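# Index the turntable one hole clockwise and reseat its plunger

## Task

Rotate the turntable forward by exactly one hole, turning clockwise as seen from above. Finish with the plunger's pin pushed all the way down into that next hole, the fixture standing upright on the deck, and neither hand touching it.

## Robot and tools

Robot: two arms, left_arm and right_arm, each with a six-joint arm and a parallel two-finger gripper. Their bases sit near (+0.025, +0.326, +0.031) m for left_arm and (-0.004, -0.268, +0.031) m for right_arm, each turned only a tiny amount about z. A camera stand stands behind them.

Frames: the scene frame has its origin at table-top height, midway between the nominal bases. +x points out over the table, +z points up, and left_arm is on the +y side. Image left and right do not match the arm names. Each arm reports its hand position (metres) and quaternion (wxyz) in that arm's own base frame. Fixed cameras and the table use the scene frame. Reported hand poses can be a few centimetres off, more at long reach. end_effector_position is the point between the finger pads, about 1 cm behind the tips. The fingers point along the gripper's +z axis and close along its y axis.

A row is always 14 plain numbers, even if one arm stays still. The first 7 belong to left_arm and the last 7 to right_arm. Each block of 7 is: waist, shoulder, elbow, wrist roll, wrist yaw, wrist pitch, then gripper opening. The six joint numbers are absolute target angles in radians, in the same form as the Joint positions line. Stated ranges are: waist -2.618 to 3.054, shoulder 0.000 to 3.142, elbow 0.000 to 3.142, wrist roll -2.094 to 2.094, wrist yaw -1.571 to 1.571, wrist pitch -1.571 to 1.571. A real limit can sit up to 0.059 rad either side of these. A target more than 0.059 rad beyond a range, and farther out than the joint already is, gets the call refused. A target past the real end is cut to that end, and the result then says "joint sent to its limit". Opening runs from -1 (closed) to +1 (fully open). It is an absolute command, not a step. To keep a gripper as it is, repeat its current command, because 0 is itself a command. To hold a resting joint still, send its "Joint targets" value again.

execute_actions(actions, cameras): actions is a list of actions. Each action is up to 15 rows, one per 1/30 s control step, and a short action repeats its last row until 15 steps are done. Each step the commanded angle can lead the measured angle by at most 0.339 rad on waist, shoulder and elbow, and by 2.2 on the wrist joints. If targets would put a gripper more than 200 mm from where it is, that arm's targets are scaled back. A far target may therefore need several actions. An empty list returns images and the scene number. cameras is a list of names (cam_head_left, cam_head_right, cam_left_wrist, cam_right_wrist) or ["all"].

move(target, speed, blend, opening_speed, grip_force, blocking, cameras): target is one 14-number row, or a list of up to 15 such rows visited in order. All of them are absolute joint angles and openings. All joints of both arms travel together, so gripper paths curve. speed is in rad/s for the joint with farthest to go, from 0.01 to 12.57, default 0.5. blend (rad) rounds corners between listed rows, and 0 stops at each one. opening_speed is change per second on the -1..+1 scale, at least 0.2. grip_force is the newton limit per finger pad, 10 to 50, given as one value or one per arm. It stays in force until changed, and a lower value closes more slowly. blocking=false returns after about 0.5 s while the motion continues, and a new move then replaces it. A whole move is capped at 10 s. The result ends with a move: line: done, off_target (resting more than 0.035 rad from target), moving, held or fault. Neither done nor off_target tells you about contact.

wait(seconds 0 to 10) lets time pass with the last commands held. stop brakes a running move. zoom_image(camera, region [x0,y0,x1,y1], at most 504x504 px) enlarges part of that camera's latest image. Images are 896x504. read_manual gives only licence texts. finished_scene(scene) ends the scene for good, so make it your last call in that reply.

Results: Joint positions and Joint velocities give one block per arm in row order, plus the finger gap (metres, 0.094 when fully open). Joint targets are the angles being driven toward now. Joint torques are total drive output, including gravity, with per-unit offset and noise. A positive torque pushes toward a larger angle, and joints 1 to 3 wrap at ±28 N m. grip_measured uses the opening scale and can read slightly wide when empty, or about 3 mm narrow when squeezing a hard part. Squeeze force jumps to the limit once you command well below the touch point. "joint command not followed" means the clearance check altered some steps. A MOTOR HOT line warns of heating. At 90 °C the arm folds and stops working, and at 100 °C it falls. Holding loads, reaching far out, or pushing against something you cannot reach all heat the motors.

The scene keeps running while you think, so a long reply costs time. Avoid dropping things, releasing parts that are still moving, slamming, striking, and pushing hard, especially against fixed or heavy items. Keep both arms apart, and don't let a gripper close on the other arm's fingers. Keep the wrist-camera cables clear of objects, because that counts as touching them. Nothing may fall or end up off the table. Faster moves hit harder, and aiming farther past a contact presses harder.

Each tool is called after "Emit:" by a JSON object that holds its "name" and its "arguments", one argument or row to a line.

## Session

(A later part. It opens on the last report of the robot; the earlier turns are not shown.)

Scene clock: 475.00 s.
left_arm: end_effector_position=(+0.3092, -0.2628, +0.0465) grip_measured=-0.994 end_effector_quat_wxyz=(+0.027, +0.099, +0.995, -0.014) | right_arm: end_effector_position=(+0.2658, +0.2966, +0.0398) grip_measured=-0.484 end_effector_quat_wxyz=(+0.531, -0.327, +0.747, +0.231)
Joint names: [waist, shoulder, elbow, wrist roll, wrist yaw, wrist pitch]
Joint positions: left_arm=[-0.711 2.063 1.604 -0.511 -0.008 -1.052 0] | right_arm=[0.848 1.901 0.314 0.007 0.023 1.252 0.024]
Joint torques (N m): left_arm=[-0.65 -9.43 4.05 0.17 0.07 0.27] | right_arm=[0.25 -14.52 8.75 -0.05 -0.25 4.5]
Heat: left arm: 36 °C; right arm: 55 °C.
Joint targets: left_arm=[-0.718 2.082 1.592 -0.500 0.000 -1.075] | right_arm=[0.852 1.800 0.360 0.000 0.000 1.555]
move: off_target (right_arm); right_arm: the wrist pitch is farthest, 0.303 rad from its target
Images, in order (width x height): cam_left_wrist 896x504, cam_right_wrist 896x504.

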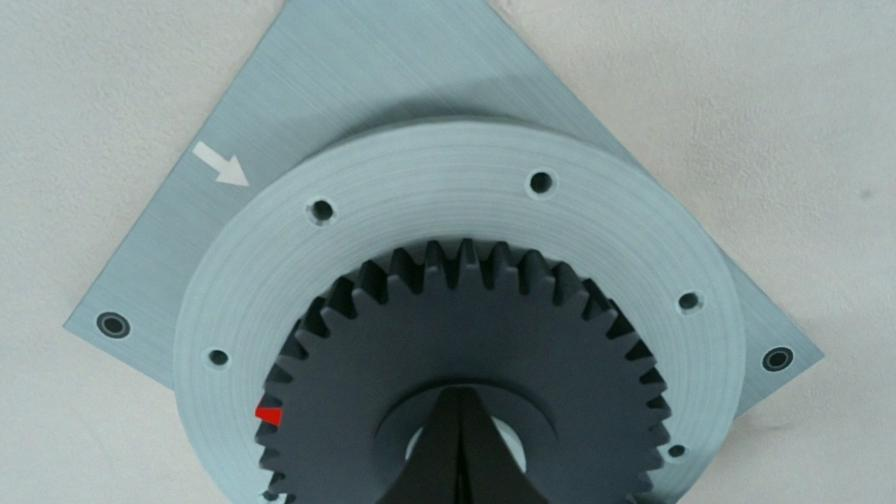

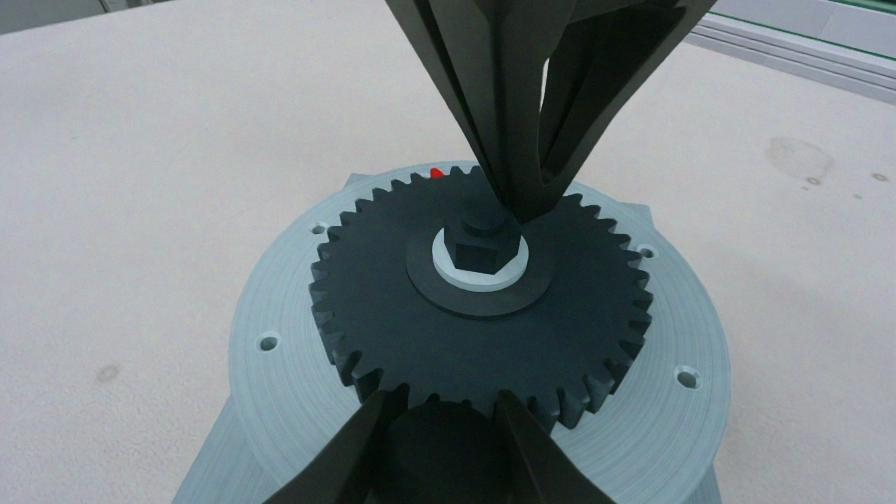

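Emit:
{"name": "move", "arguments": {
  "target": [
    [-0.718,2.065,1.75,-0.76,0,-1.262,-0.2,0.852,1.98,0.315,0,0,1.40,-1],
    [-0.727,2.071,1.580,-0.76,0,-1.066,-0.2,0.852,1.98,0.315,0,0,1.40,-1]
  ],
  "speed": 0.3,
  "cameras": ["cam_left_wrist"]
}}

Emit:
{"name": "move", "arguments": {
  "target": [-0.727,2.071,1.580,-0.76,0,-1.066,-1,0.852,1.98,0.315,0,0,1.40,-1],
  "opening_speed": 0.5,
  "cameras": ["cam_left_wrist","cam_right_wrist"]
}}

Scene clock: 495.97 s.
left_arm: end_effector_position=(+0.2978, -0.2591, +0.0436) grip_measured=-0.202 end_effector_quat_wxyz=(+0.008, -0.015, +1.000, -0.005) | right_arm: end_effector_position=(+0.2651, +0.2957, +0.0344) grip_measured=-0.484 end_effector_quat_wxyz=(+0.537, -0.325, +0.742, +0.234)
Joint names: [waist, shoulder, elbow, wrist roll, wrist yaw, wrist pitch]
Joint positions: left_arm=[-0.72 2.063 1.594 -0.75 -0.003 -1.083 0.038] | right_arm=[0.848 1.965 0.304 0.007 0.023 1.343 0.024]
Joint torques (N m): left_arm=[-0.68 -10.29 3.82 -0.11 0.02 0.65] | right_arm=[0.27 -5.35 4.77 -0.05 -0.24 2.27]
Heat: left arm: 36 °C; right arm: 75 °C. Fold the right arm in close to its base, or ease its load, before you think long.
Joint targets: left_arm=[-0.727 2.071 1.580 -0.760 0.000 -1.066] | right_arm=[0.852 1.980 0.315 0.000 0.000 1.400]
MOTOR HOT: the wrist pitch of the right arm reports 75 °C; the controller's stop level is 90 °C. To cool a motor, set the load down, stop pushing, or move to a pose that needs little force.
move: off_target (right_arm); right_arm: the wrist pitch is farthest, 0.057 rad from its target
Images, in order (width x height): cam_left_wrist 896x504.

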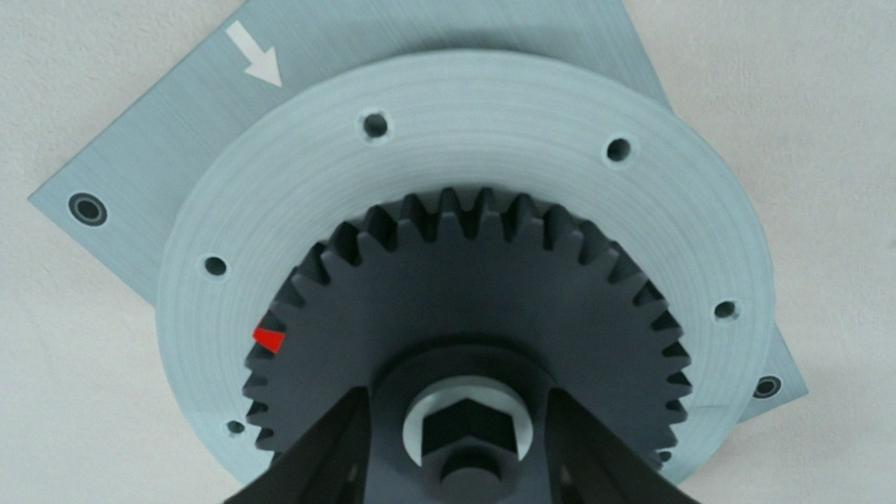

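Scene clock: 497.77 s.
left_arm: end_effector_position=(+0.2984, -0.2606, +0.0436) grip_measured=-0.622 end_effector_quat_wxyz=(+0.008, -0.016, +1.000, -0.009) | right_arm: end_effector_position=(+0.2651, +0.2957, +0.0344) grip_measured=-0.484 end_effector_quat_wxyz=(+0.537, -0.325, +0.742, +0.234)
Joint names: [waist, shoulder, elbow, wrist roll, wrist yaw, wrist pitch]
Joint positions: left_arm=[-0.72 2.063 1.594 -0.752 0.002 -1.078 0.018] | right_arm=[0.848 1.965 0.304 0.007 0.023 1.343 0.024]
Joint torques (N m): left_arm=[-0.62 -10.35 3.85 -0.09 -0.01 0.59] | right_arm=[0.32 -5.35 4.75 -0.05 -0.25 2.27]
Heat: left arm: 36 °C; right arm: 73 °C. Fold the right arm in close to its base, or ease its load, before you think long.
Joint targets: left_arm=[-0.727 2.071 1.580 -0.760 0.000 -1.066] | right_arm=[0.852 1.980 0.315 0.000 0.000 1.400]
MOTOR HOT: still on. The wrist pitch of the right arm reports 73 °C.
move: off_target (right_arm); right_arm: the wrist pitch is farthest, 0.057 rad from its target
Images, in order (width x height): cam_left_wrist 896x504, cam_right_wrist 896x504.

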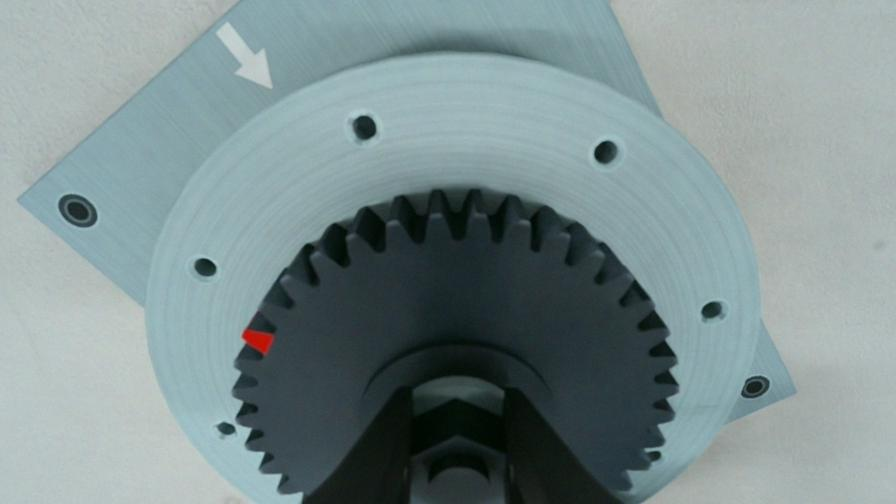

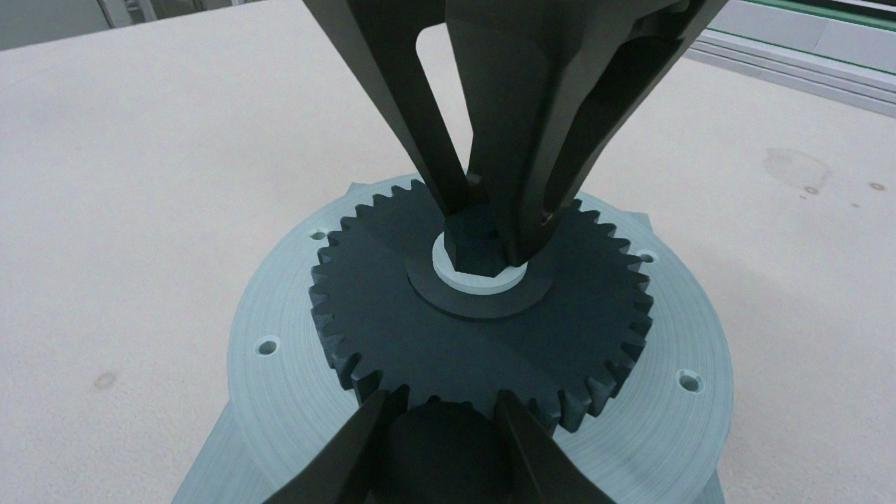

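Emit:
{"name": "move", "arguments": {
  "target": [
    [-0.727,2.071,1.580,-0.76,0,-1.066,-1,0.852,1.98,0.31,0,0,1.39,0],
    [-0.727,2.071,1.580,-0.76,0,-1.066,-1,0.852,1.81,0.09,0,0,1.42,0],
    [-0.727,2.071,1.580,-0.60,0,-1.066,-1,0.852,1.81,0.09,0,0,1.42,0]
  ],
  "speed": 0.3,
  "cameras": ["cam_left_wrist","cam_right_wrist"]
}}

Scene clock: 510.53 s.
left_arm: end_effector_position=(+0.2990, -0.2614, +0.0437) grip_measured=-0.622 end_effector_quat_wxyz=(+0.010, +0.040, +0.999, -0.010) | right_arm: end_effector_position=(+0.2238, +0.2601, +0.0384) grip_measured=-0.002 end_effector_quat_wxyz=(+0.523, -0.337, +0.744, +0.242)
Joint names: [waist, shoulder, elbow, wrist roll, wrist yaw, wrist pitch]
Joint positions: left_arm=[-0.72 2.063 1.594 -0.639 0.002 -1.074 0.018] | right_arm=[0.856 1.83 0.095 0.007 -0.003 1.393 0.047]
Joint torques (N m): left_arm=[-0.64 -10.36 3.88 0.45 -0.02 0.56] | right_arm=[-0.43 -6.46 2.67 -0.06 0.03 2]
Heat: left arm: 36 °C; right arm: 64 °C.
Joint targets: left_arm=[-0.727 2.071 1.580 -0.600 0.000 -1.066] | right_arm=[0.852 1.810 0.090 0.000 0.000 1.420]
MOTOR HOT: cleared for the motors of the right arm.
move: off_target (left_arm); left_arm: the wrist roll is farthest, 0.039 rad from its target
Images, in order (width x height): cam_left_wrist 896x504, cam_right_wrist 896x504.

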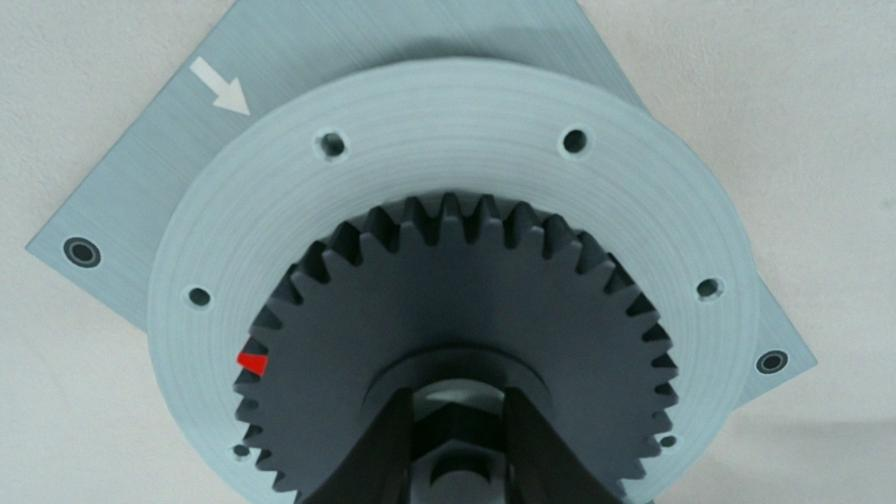

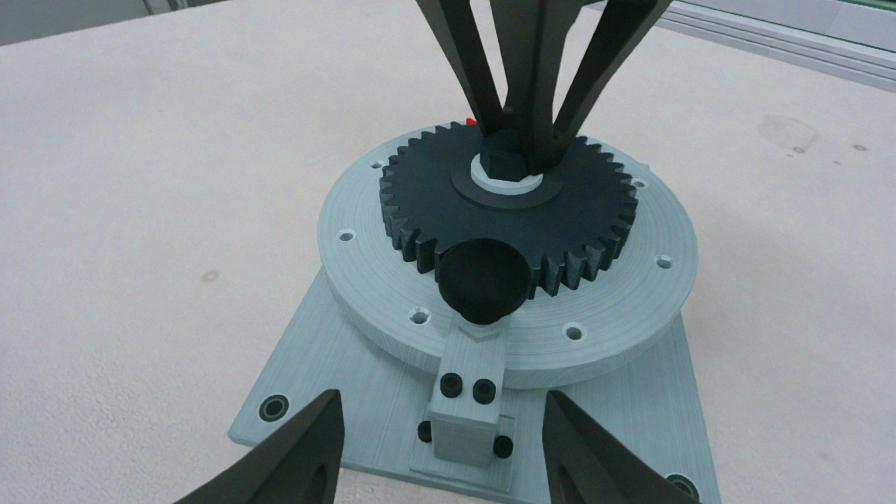

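Emit:
{"name": "move", "arguments": {
  "target": [-0.727,2.071,1.580,-0.25,0,-1.066,-1,0.852,1.81,0.09,0,0,1.42,0],
  "speed": 0.15,
  "cameras": ["cam_left_wrist","cam_right_wrist"]
}}

Scene clock: 519.10 s.
left_arm: end_effector_position=(+0.3092, -0.2679, +0.0445) grip_measured=-0.994 end_effector_quat_wxyz=(+0.035, +0.227, +0.973, -0.015) | right_arm: end_effector_position=(+0.2238, +0.2601, +0.0384) grip_measured=-0.002 end_effector_quat_wxyz=(+0.523, -0.337, +0.744, +0.242)
Joint names: [waist, shoulder, elbow, wrist roll, wrist yaw, wrist pitch]
Joint positions: left_arm=[-0.719 2.063 1.594 -0.261 -0.006 -1.027 0] | right_arm=[0.856 1.83 0.095 0.007 -0.003 1.393 0.047]
Joint torques (N m): left_arm=[-0.68 -10.44 3.85 0.14 0.06 0.12] | right_arm=[-0.39 -6.46 2.74 -0.04 0.02 1.97]
Heat: left arm: 36 °C; right arm: 60 °C.
Joint targets: left_arm=[-0.727 2.071 1.580 -0.250 0.000 -1.066] | right_arm=[0.852 1.810 0.090 0.000 0.000 1.420]
move: off_target (left_arm); left_arm: the wrist pitch is farthest, 0.039 rad from its target
Images, in order (width x height): cam_left_wrist 896x504, cam_right_wrist 896x504.

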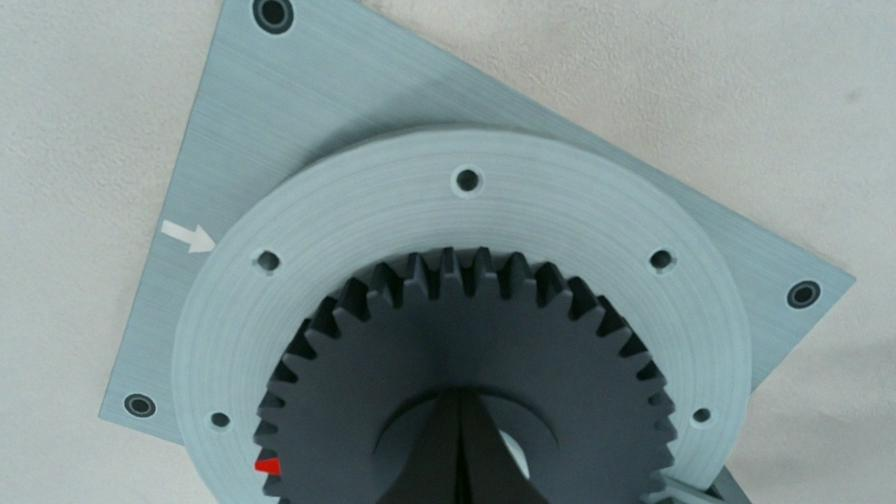

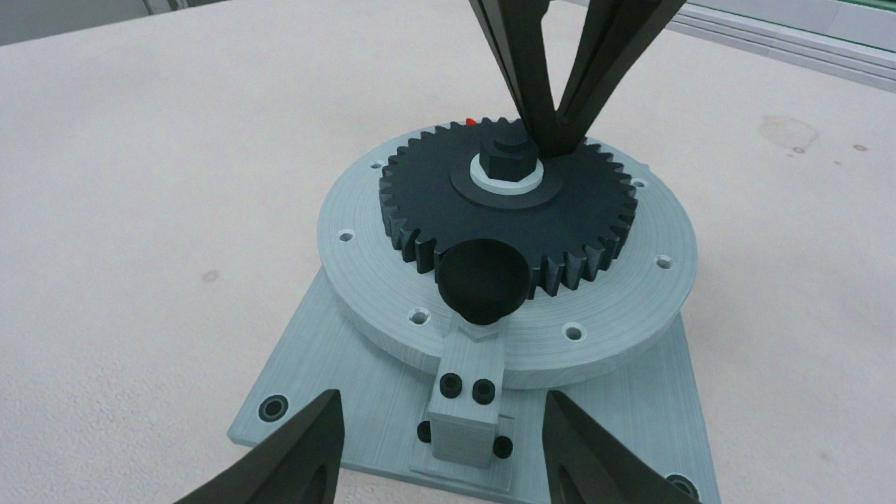

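Emit:
{"name": "move", "arguments": {
  "target": [
    [-0.73,2.065,1.75,-0.75,0,-1.262,-0.2,0.852,1.81,0.09,0,0,1.42,0],
    [-0.739,2.060,1.565,-0.75,0,-1.06,-0.2,0.852,1.81,0.09,0,0,1.42,0]
  ],
  "speed": 0.3,
  "cameras": ["cam_left_wrist","cam_right_wrist"]
}}

Scene clock: 531.13 s.
left_arm: end_effector_position=(+0.2914, -0.2594, +0.0404) grip_measured=-0.202 end_effector_quat_wxyz=(+0.002, -0.005, +1.000, +0.000) | right_arm: end_effector_position=(+0.2238, +0.2601, +0.0384) grip_measured=-0.002 end_effector_quat_wxyz=(+0.523, -0.337, +0.744, +0.242)
Joint names: [waist, shoulder, elbow, wrist roll, wrist yaw, wrist pitch]
Joint positions: left_arm=[-0.731 2.062 1.58 -0.74 -0.002 -1.086 0.038] | right_arm=[0.856 1.83 0.095 0.007 -0.003 1.393 0.047]
Joint torques (N m): left_arm=[-0.7 -11.22 3.64 -0.1 0.01 0.73] | right_arm=[-0.39 -6.46 2.73 -0.05 0.01 2]
Heat: left arm: 37 °C; right arm: 57 °C.
Joint targets: left_arm=[-0.739 2.060 1.565 -0.750 0.000 -1.060] | right_arm=[0.852 1.810 0.090 0.000 0.000 1.420]
move: done
Images, in order (width x height): cam_left_wrist 896x504, cam_right_wrist 896x504.

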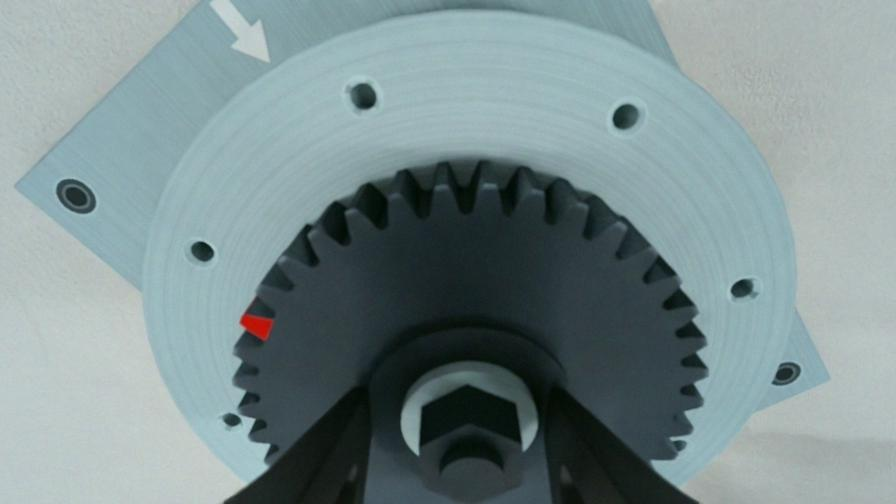

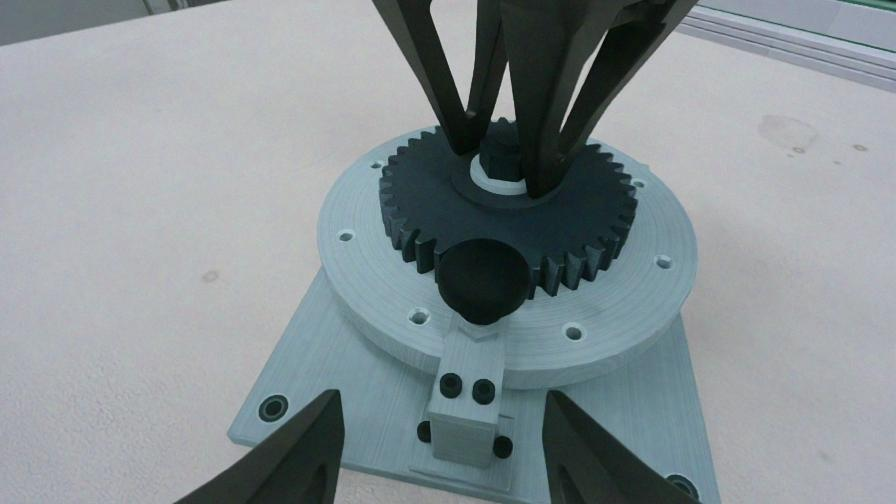

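Emit:
{"name": "move", "arguments": {
  "target": [
    [-0.73,2.062,1.70,-0.75,0,-1.21,-0.2,0.852,1.81,0.09,0,0,1.42,0],
    [-0.739,2.060,1.582,-0.75,0,-1.078,-0.2,0.852,1.81,0.09,0,0,1.42,0]
  ],
  "speed": 0.3
}}

Emit:
{"name": "move", "arguments": {
  "target": [-0.739,2.060,1.582,-0.75,0,-1.078,-1,0.852,1.81,0.09,0,0,1.42,0],
  "opening_speed": 0.5
}}

Emit:
{"name": "move", "arguments": {
  "target": [-0.739,2.060,1.582,-0.55,0,-1.078,-1,0.852,1.81,0.09,0,0,1.42,0],
  "speed": 0.2,
  "cameras": ["cam_left_wrist","cam_right_wrist"]
}}

Scene clock: 544.20 s.
left_arm: end_effector_position=(+0.2926, -0.2605, +0.0437) grip_measured=-0.202 end_effector_quat_wxyz=(+0.003, -0.005, +1.000, -0.002) | right_arm: end_effector_position=(+0.2238, +0.2601, +0.0384) grip_measured=-0.002 end_effector_quat_wxyz=(+0.523, -0.337, +0.744, +0.242)
Joint names: [waist, shoulder, elbow, wrist roll, wrist yaw, wrist pitch]
Joint positions: left_arm=[-0.731 2.062 1.594 -0.74 -0.002 -1.096 0.038] | right_arm=[0.856 1.83 0.095 0.007 -0.003 1.393 0.047]
Joint torques (N m): left_arm=[-0.69 -11.25 3.92 -0.1 0.01 0.64] | right_arm=[-0.38 -6.42 2.74 -0.04 0.01 1.98]
Heat: left arm: 37 °C; right arm: 55 °C.
Joint targets: left_arm=[-0.739 2.060 1.582 -0.750 0.000 -1.078] | right_arm=[0.852 1.810 0.090 0.000 0.000 1.420]
move: done

Scene clock: 546.00 s.
left_arm: end_effector_position=(+0.2928, -0.2612, +0.0437) grip_measured=-0.616 end_effector_quat_wxyz=(+0.003, -0.011, +1.000, -0.003) | right_arm: end_effector_position=(+0.2238, +0.2601, +0.0384) grip_measured=-0.002 end_effector_quat_wxyz=(+0.523, -0.337, +0.744, +0.242)
Joint names: [waist, shoulder, elbow, wrist roll, wrist yaw, wrist pitch]
Joint positions: left_arm=[-0.731 2.062 1.594 -0.752 0.001 -1.093 0.018] | right_arm=[0.856 1.83 0.095 0.007 -0.003 1.393 0.047]
Joint torques (N m): left_arm=[-0.72 -11.26 3.97 0.03 0 0.61] | right_arm=[-0.4 -6.45 2.73 -0.05 0.01 1.98]
Heat: left arm: 37 °C; right arm: 55 °C.
Joint targets: left_arm=[-0.739 2.060 1.582 -0.750 0.000 -1.078] | right_arm=[0.852 1.810 0.090 0.000 0.000 1.420]
move: done

Scene clock: 547.63 s.
left_arm: end_effector_position=(+0.2928, -0.2617, +0.0437) grip_measured=-0.616 end_effector_quat_wxyz=(+0.003, +0.068, +0.998, -0.004) | right_arm: end_effector_position=(+0.2238, +0.2601, +0.0384) grip_measured=-0.002 end_effector_quat_wxyz=(+0.523, -0.337, +0.744, +0.242)
Joint names: [waist, shoulder, elbow, wrist roll, wrist yaw, wrist pitch]
Joint positions: left_arm=[-0.731 2.062 1.594 -0.595 0.002 -1.092 0.018] | right_arm=[0.856 1.83 0.095 0.007 -0.003 1.393 0.047]
Joint torques (N m): left_arm=[-0.72 -11.29 3.92 0.56 -0.03 0.59] | right_arm=[-0.43 -6.48 2.66 -0.05 0.02 1.99]
Heat: left arm: 37 °C; right arm: 55 °C.
Joint targets: left_arm=[-0.739 2.060 1.582 -0.550 0.000 -1.078] | right_arm=[0.852 1.810 0.090 0.000 0.000 1.420]
move: off_target (left_arm); left_arm: the wrist roll is farthest, 0.045 rad from its target
Images, in order (width x height): cam_left_wrist 896x504, cam_right_wrist 896x504.

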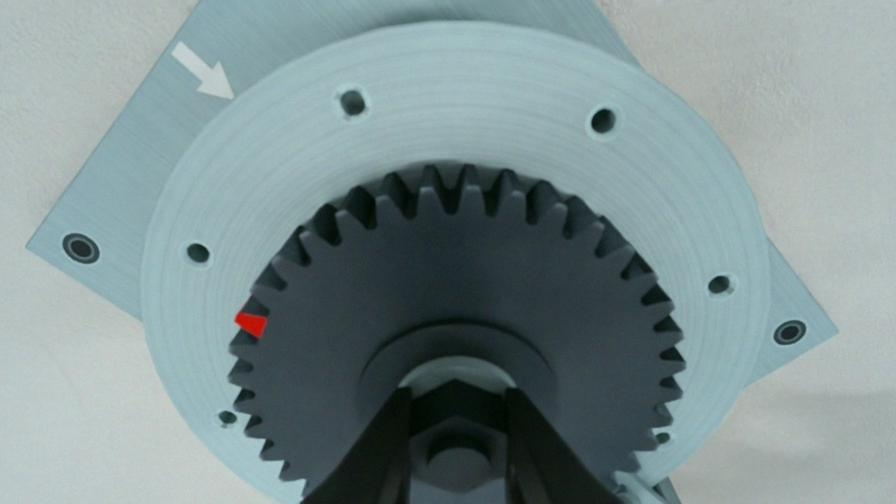

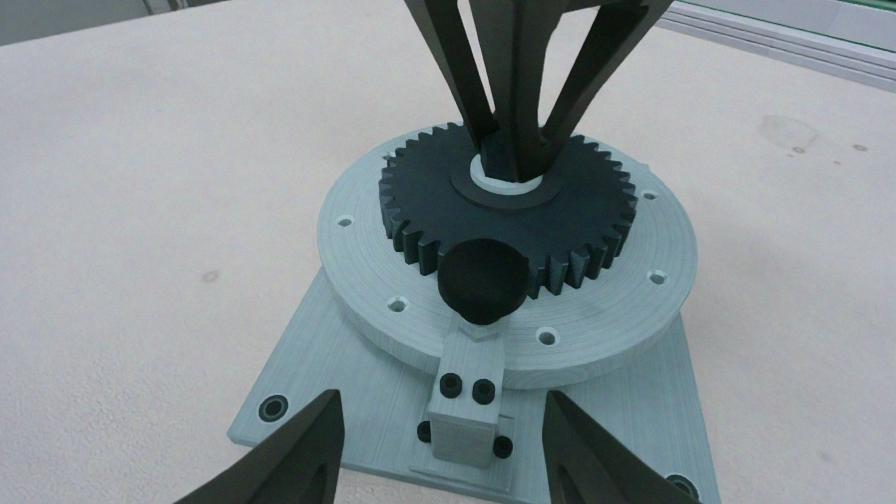

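Emit:
{"name": "move", "arguments": {
  "target": [-0.739,2.060,1.582,-0.26,0,-1.078,-1,0.852,1.81,0.09,0,0,1.42,0],
  "speed": 0.2,
  "cameras": ["cam_left_wrist","cam_right_wrist"]
}}

Scene clock: 555.20 s.
left_arm: end_effector_position=(+0.2930, -0.2619, +0.0437) grip_measured=-0.616 end_effector_quat_wxyz=(+0.004, +0.212, +0.977, -0.004) | right_arm: end_effector_position=(+0.2238, +0.2601, +0.0384) grip_measured=-0.002 end_effector_quat_wxyz=(+0.523, -0.337, +0.744, +0.242)
Joint names: [waist, shoulder, elbow, wrist roll, wrist yaw, wrist pitch]
Joint positions: left_arm=[-0.731 2.062 1.594 -0.304 0.002 -1.091 0.018] | right_arm=[0.856 1.83 0.095 0.007 -0.003 1.393 0.047]
Joint torques (N m): left_arm=[-0.73 -11.29 3.95 0.52 -0.04 0.57] | right_arm=[-0.44 -6.42 2.7 -0.04 0.02 1.98]
Heat: left arm: 37 °C; right arm: 54 °C.
Joint targets: left_arm=[-0.739 2.060 1.582 -0.260 0.000 -1.078] | right_arm=[0.852 1.810 0.090 0.000 0.000 1.420]
move: off_target (left_arm); left_arm: the wrist roll is farthest, 0.044 rad from its target
Images, in order (width x height): cam_left_wrist 896x504, cam_right_wrist 896x504.

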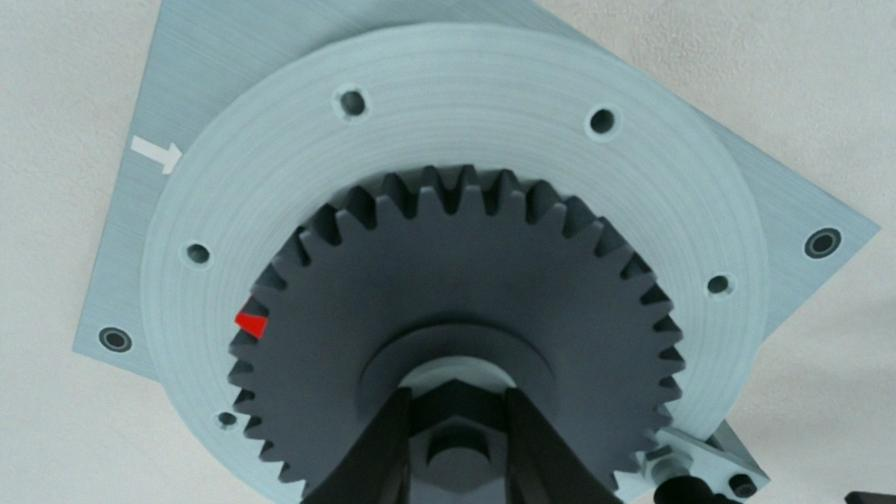

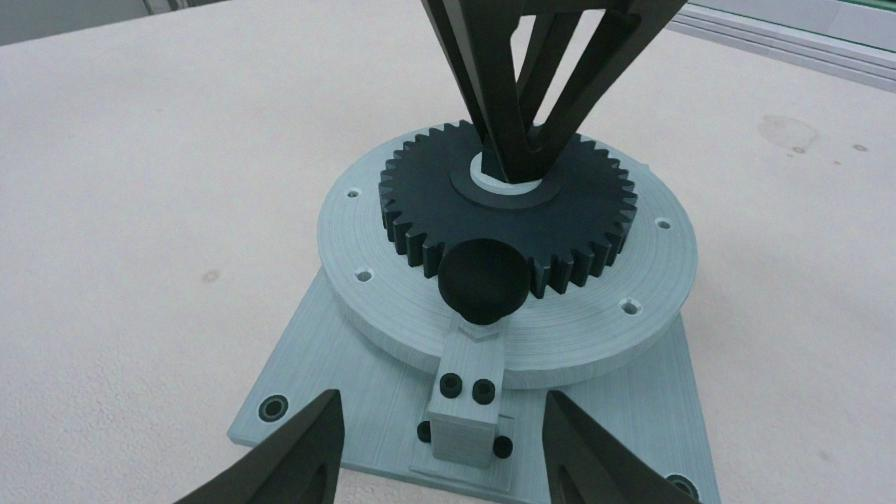

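Emit:
{"name": "move", "arguments": {
  "target": [-0.739,2.060,1.582,-0.21,0,-1.078,-1,0.852,1.81,0.09,0,0,1.42,0],
  "speed": 0.1,
  "cameras": ["cam_right_wrist"]
}}

Scene clock: 563.57 s.
left_arm: end_effector_position=(+0.2930, -0.2619, +0.0437) grip_measured=-0.617 end_effector_quat_wxyz=(+0.005, +0.235, +0.972, -0.004) | right_arm: end_effector_position=(+0.2238, +0.2601, +0.0384) grip_measured=-0.002 end_effector_quat_wxyz=(+0.523, -0.337, +0.744, +0.242)
Joint names: [waist, shoulder, elbow, wrist roll, wrist yaw, wrist pitch]
Joint positions: left_arm=[-0.731 2.062 1.594 -0.256 0.002 -1.091 0.018] | right_arm=[0.856 1.83 0.095 0.007 -0.003 1.393 0.047]
Joint torques (N m): left_arm=[-0.72 -11.29 3.97 0.54 -0.02 0.58] | right_arm=[-0.39 -6.45 2.71 -0.06 0.02 1.99]
Heat: left arm: 37 °C; right arm: 54 °C.
Joint targets: left_arm=[-0.739 2.060 1.582 -0.210 0.000 -1.078] | right_arm=[0.852 1.810 0.090 0.000 0.000 1.420]
move: off_target (left_arm); left_arm: the wrist roll is farthest, 0.046 rad from its target
Images, in order (width x height): cam_right_wrist 896x504.

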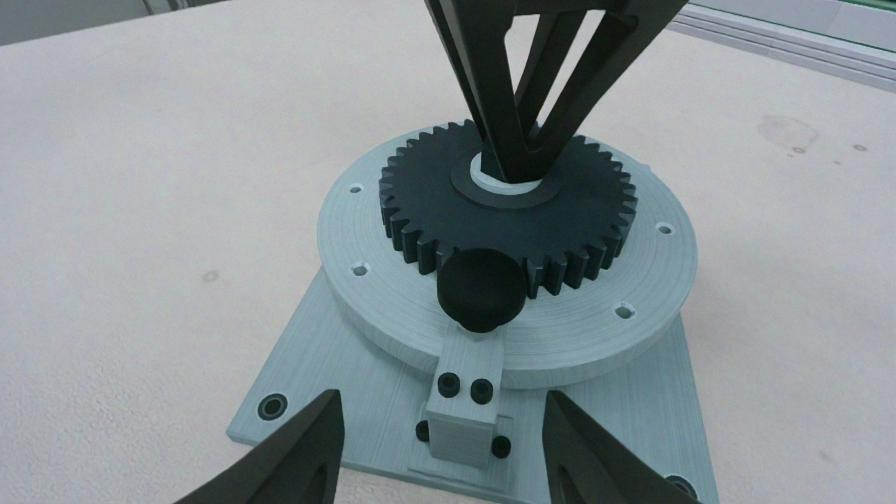

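Emit:
{"name": "move", "arguments": {
  "target": [
    [-0.735,2.062,1.59,-0.256,0,-1.085,-1,0.852,1.81,0.09,0,0,1.42,0],
    [-0.735,2.062,1.59,-0.256,0,-1.085,-0.1,0.852,1.81,0.09,0,0,1.42,0]
  ],
  "opening_speed": 0.6
}}

Emit:
{"name": "move", "arguments": {
  "target": [
    [-0.735,2.062,1.80,-0.256,0,-1.3,-0.1,0.852,1.81,0.09,0,0,1.42,0]
  ],
  "cameras": ["cam_right_wrist","cam_left_wrist"]
}}

Emit:
{"name": "zoom_image", "arguments": {
  "camera": "cam_right_wrist",
  "region": [380, 200, 580, 400]
}}

Scene clock: 572.43 s.
left_arm: end_effector_position=(+0.2930, -0.2619, +0.0437) grip_measured=-0.102 end_effector_quat_wxyz=(+0.004, +0.230, +0.973, -0.004) | right_arm: end_effector_position=(+0.2238, +0.2601, +0.0384) grip_measured=-0.002 end_effector_quat_wxyz=(+0.523, -0.337, +0.744, +0.242)
Joint names: [waist, shoulder, elbow, wrist roll, wrist yaw, wrist pitch]
Joint positions: left_arm=[-0.731 2.062 1.594 -0.266 0.002 -1.091 0.042] | right_arm=[0.856 1.83 0.095 0.007 -0.003 1.393 0.047]
Joint torques (N m): left_arm=[-0.42 -11.1 4.53 0.13 -0.03 0.49] | right_arm=[-0.42 -6.46 2.71 -0.04 0.02 1.97]
Heat: left arm: 37 °C; right arm: 53 °C.
Joint targets: left_arm=[-0.735 2.062 1.590 -0.256 0.000 -1.085] | right_arm=[0.852 1.810 0.090 0.000 0.000 1.420]
move: done

Scene clock: 573.63 s.
left_arm: end_effector_position=(+0.2958, -0.2644, +0.0894) grip_measured=-0.102 end_effector_quat_wxyz=(+0.000, +0.230, +0.973, -0.001) | right_arm: end_effector_position=(+0.2238, +0.2601, +0.0384) grip_measured=-0.002 end_effector_quat_wxyz=(+0.523, -0.337, +0.744, +0.242)
Joint names: [waist, shoulder, elbow, wrist roll, wrist yaw, wrist pitch]
Joint positions: left_arm=[-0.731 2.062 1.777 -0.266 0.002 -1.284 0.042] | right_arm=[0.856 1.83 0.095 0.007 -0.003 1.393 0.047]
Joint torques (N m): left_arm=[-0.4 -11.22 6.74 0.13 -0.03 0.2] | right_arm=[-0.46 -6.43 2.7 -0.05 0.01 2]
Heat: left arm: 37 °C; right arm: 53 °C.
Joint targets: left_arm=[-0.735 2.062 1.800 -0.256 0.000 -1.300] | right_arm=[0.852 1.810 0.090 0.000 0.000 1.420]
move: done
Images, in order (width x height): cam_left_wrist 896x504, cam_right_wrist 896x504.

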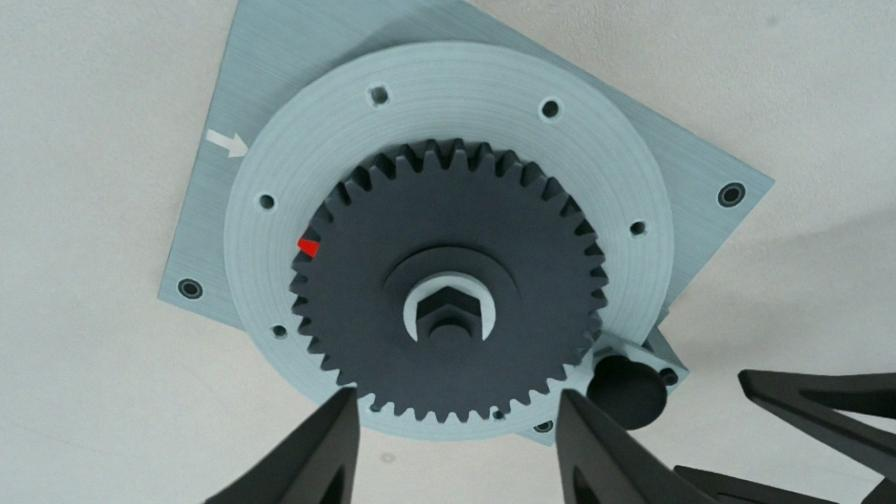

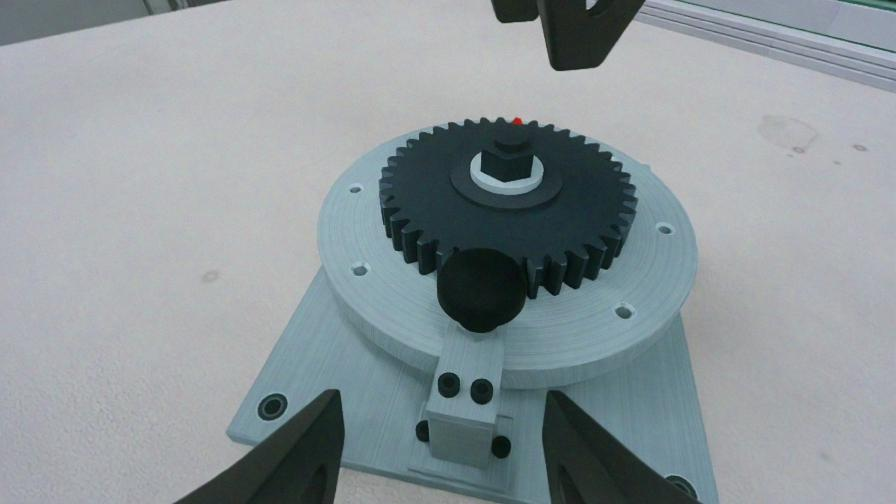

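Scaled by 2.520 from the camera's 896x504 image, which has a finer 1280x720 frame.

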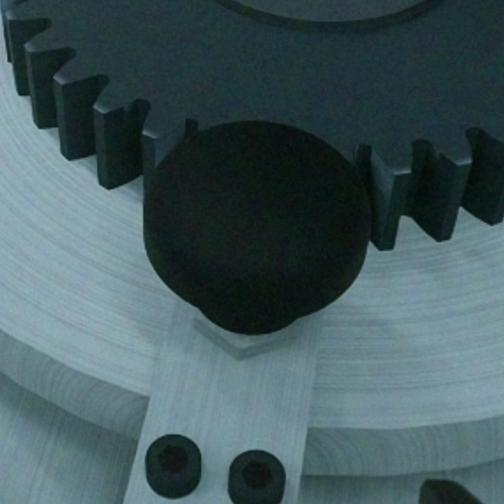

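Emit:
{"name": "finished_scene", "arguments": {
  "scene": 1
}}

The scene is finished: the task was done.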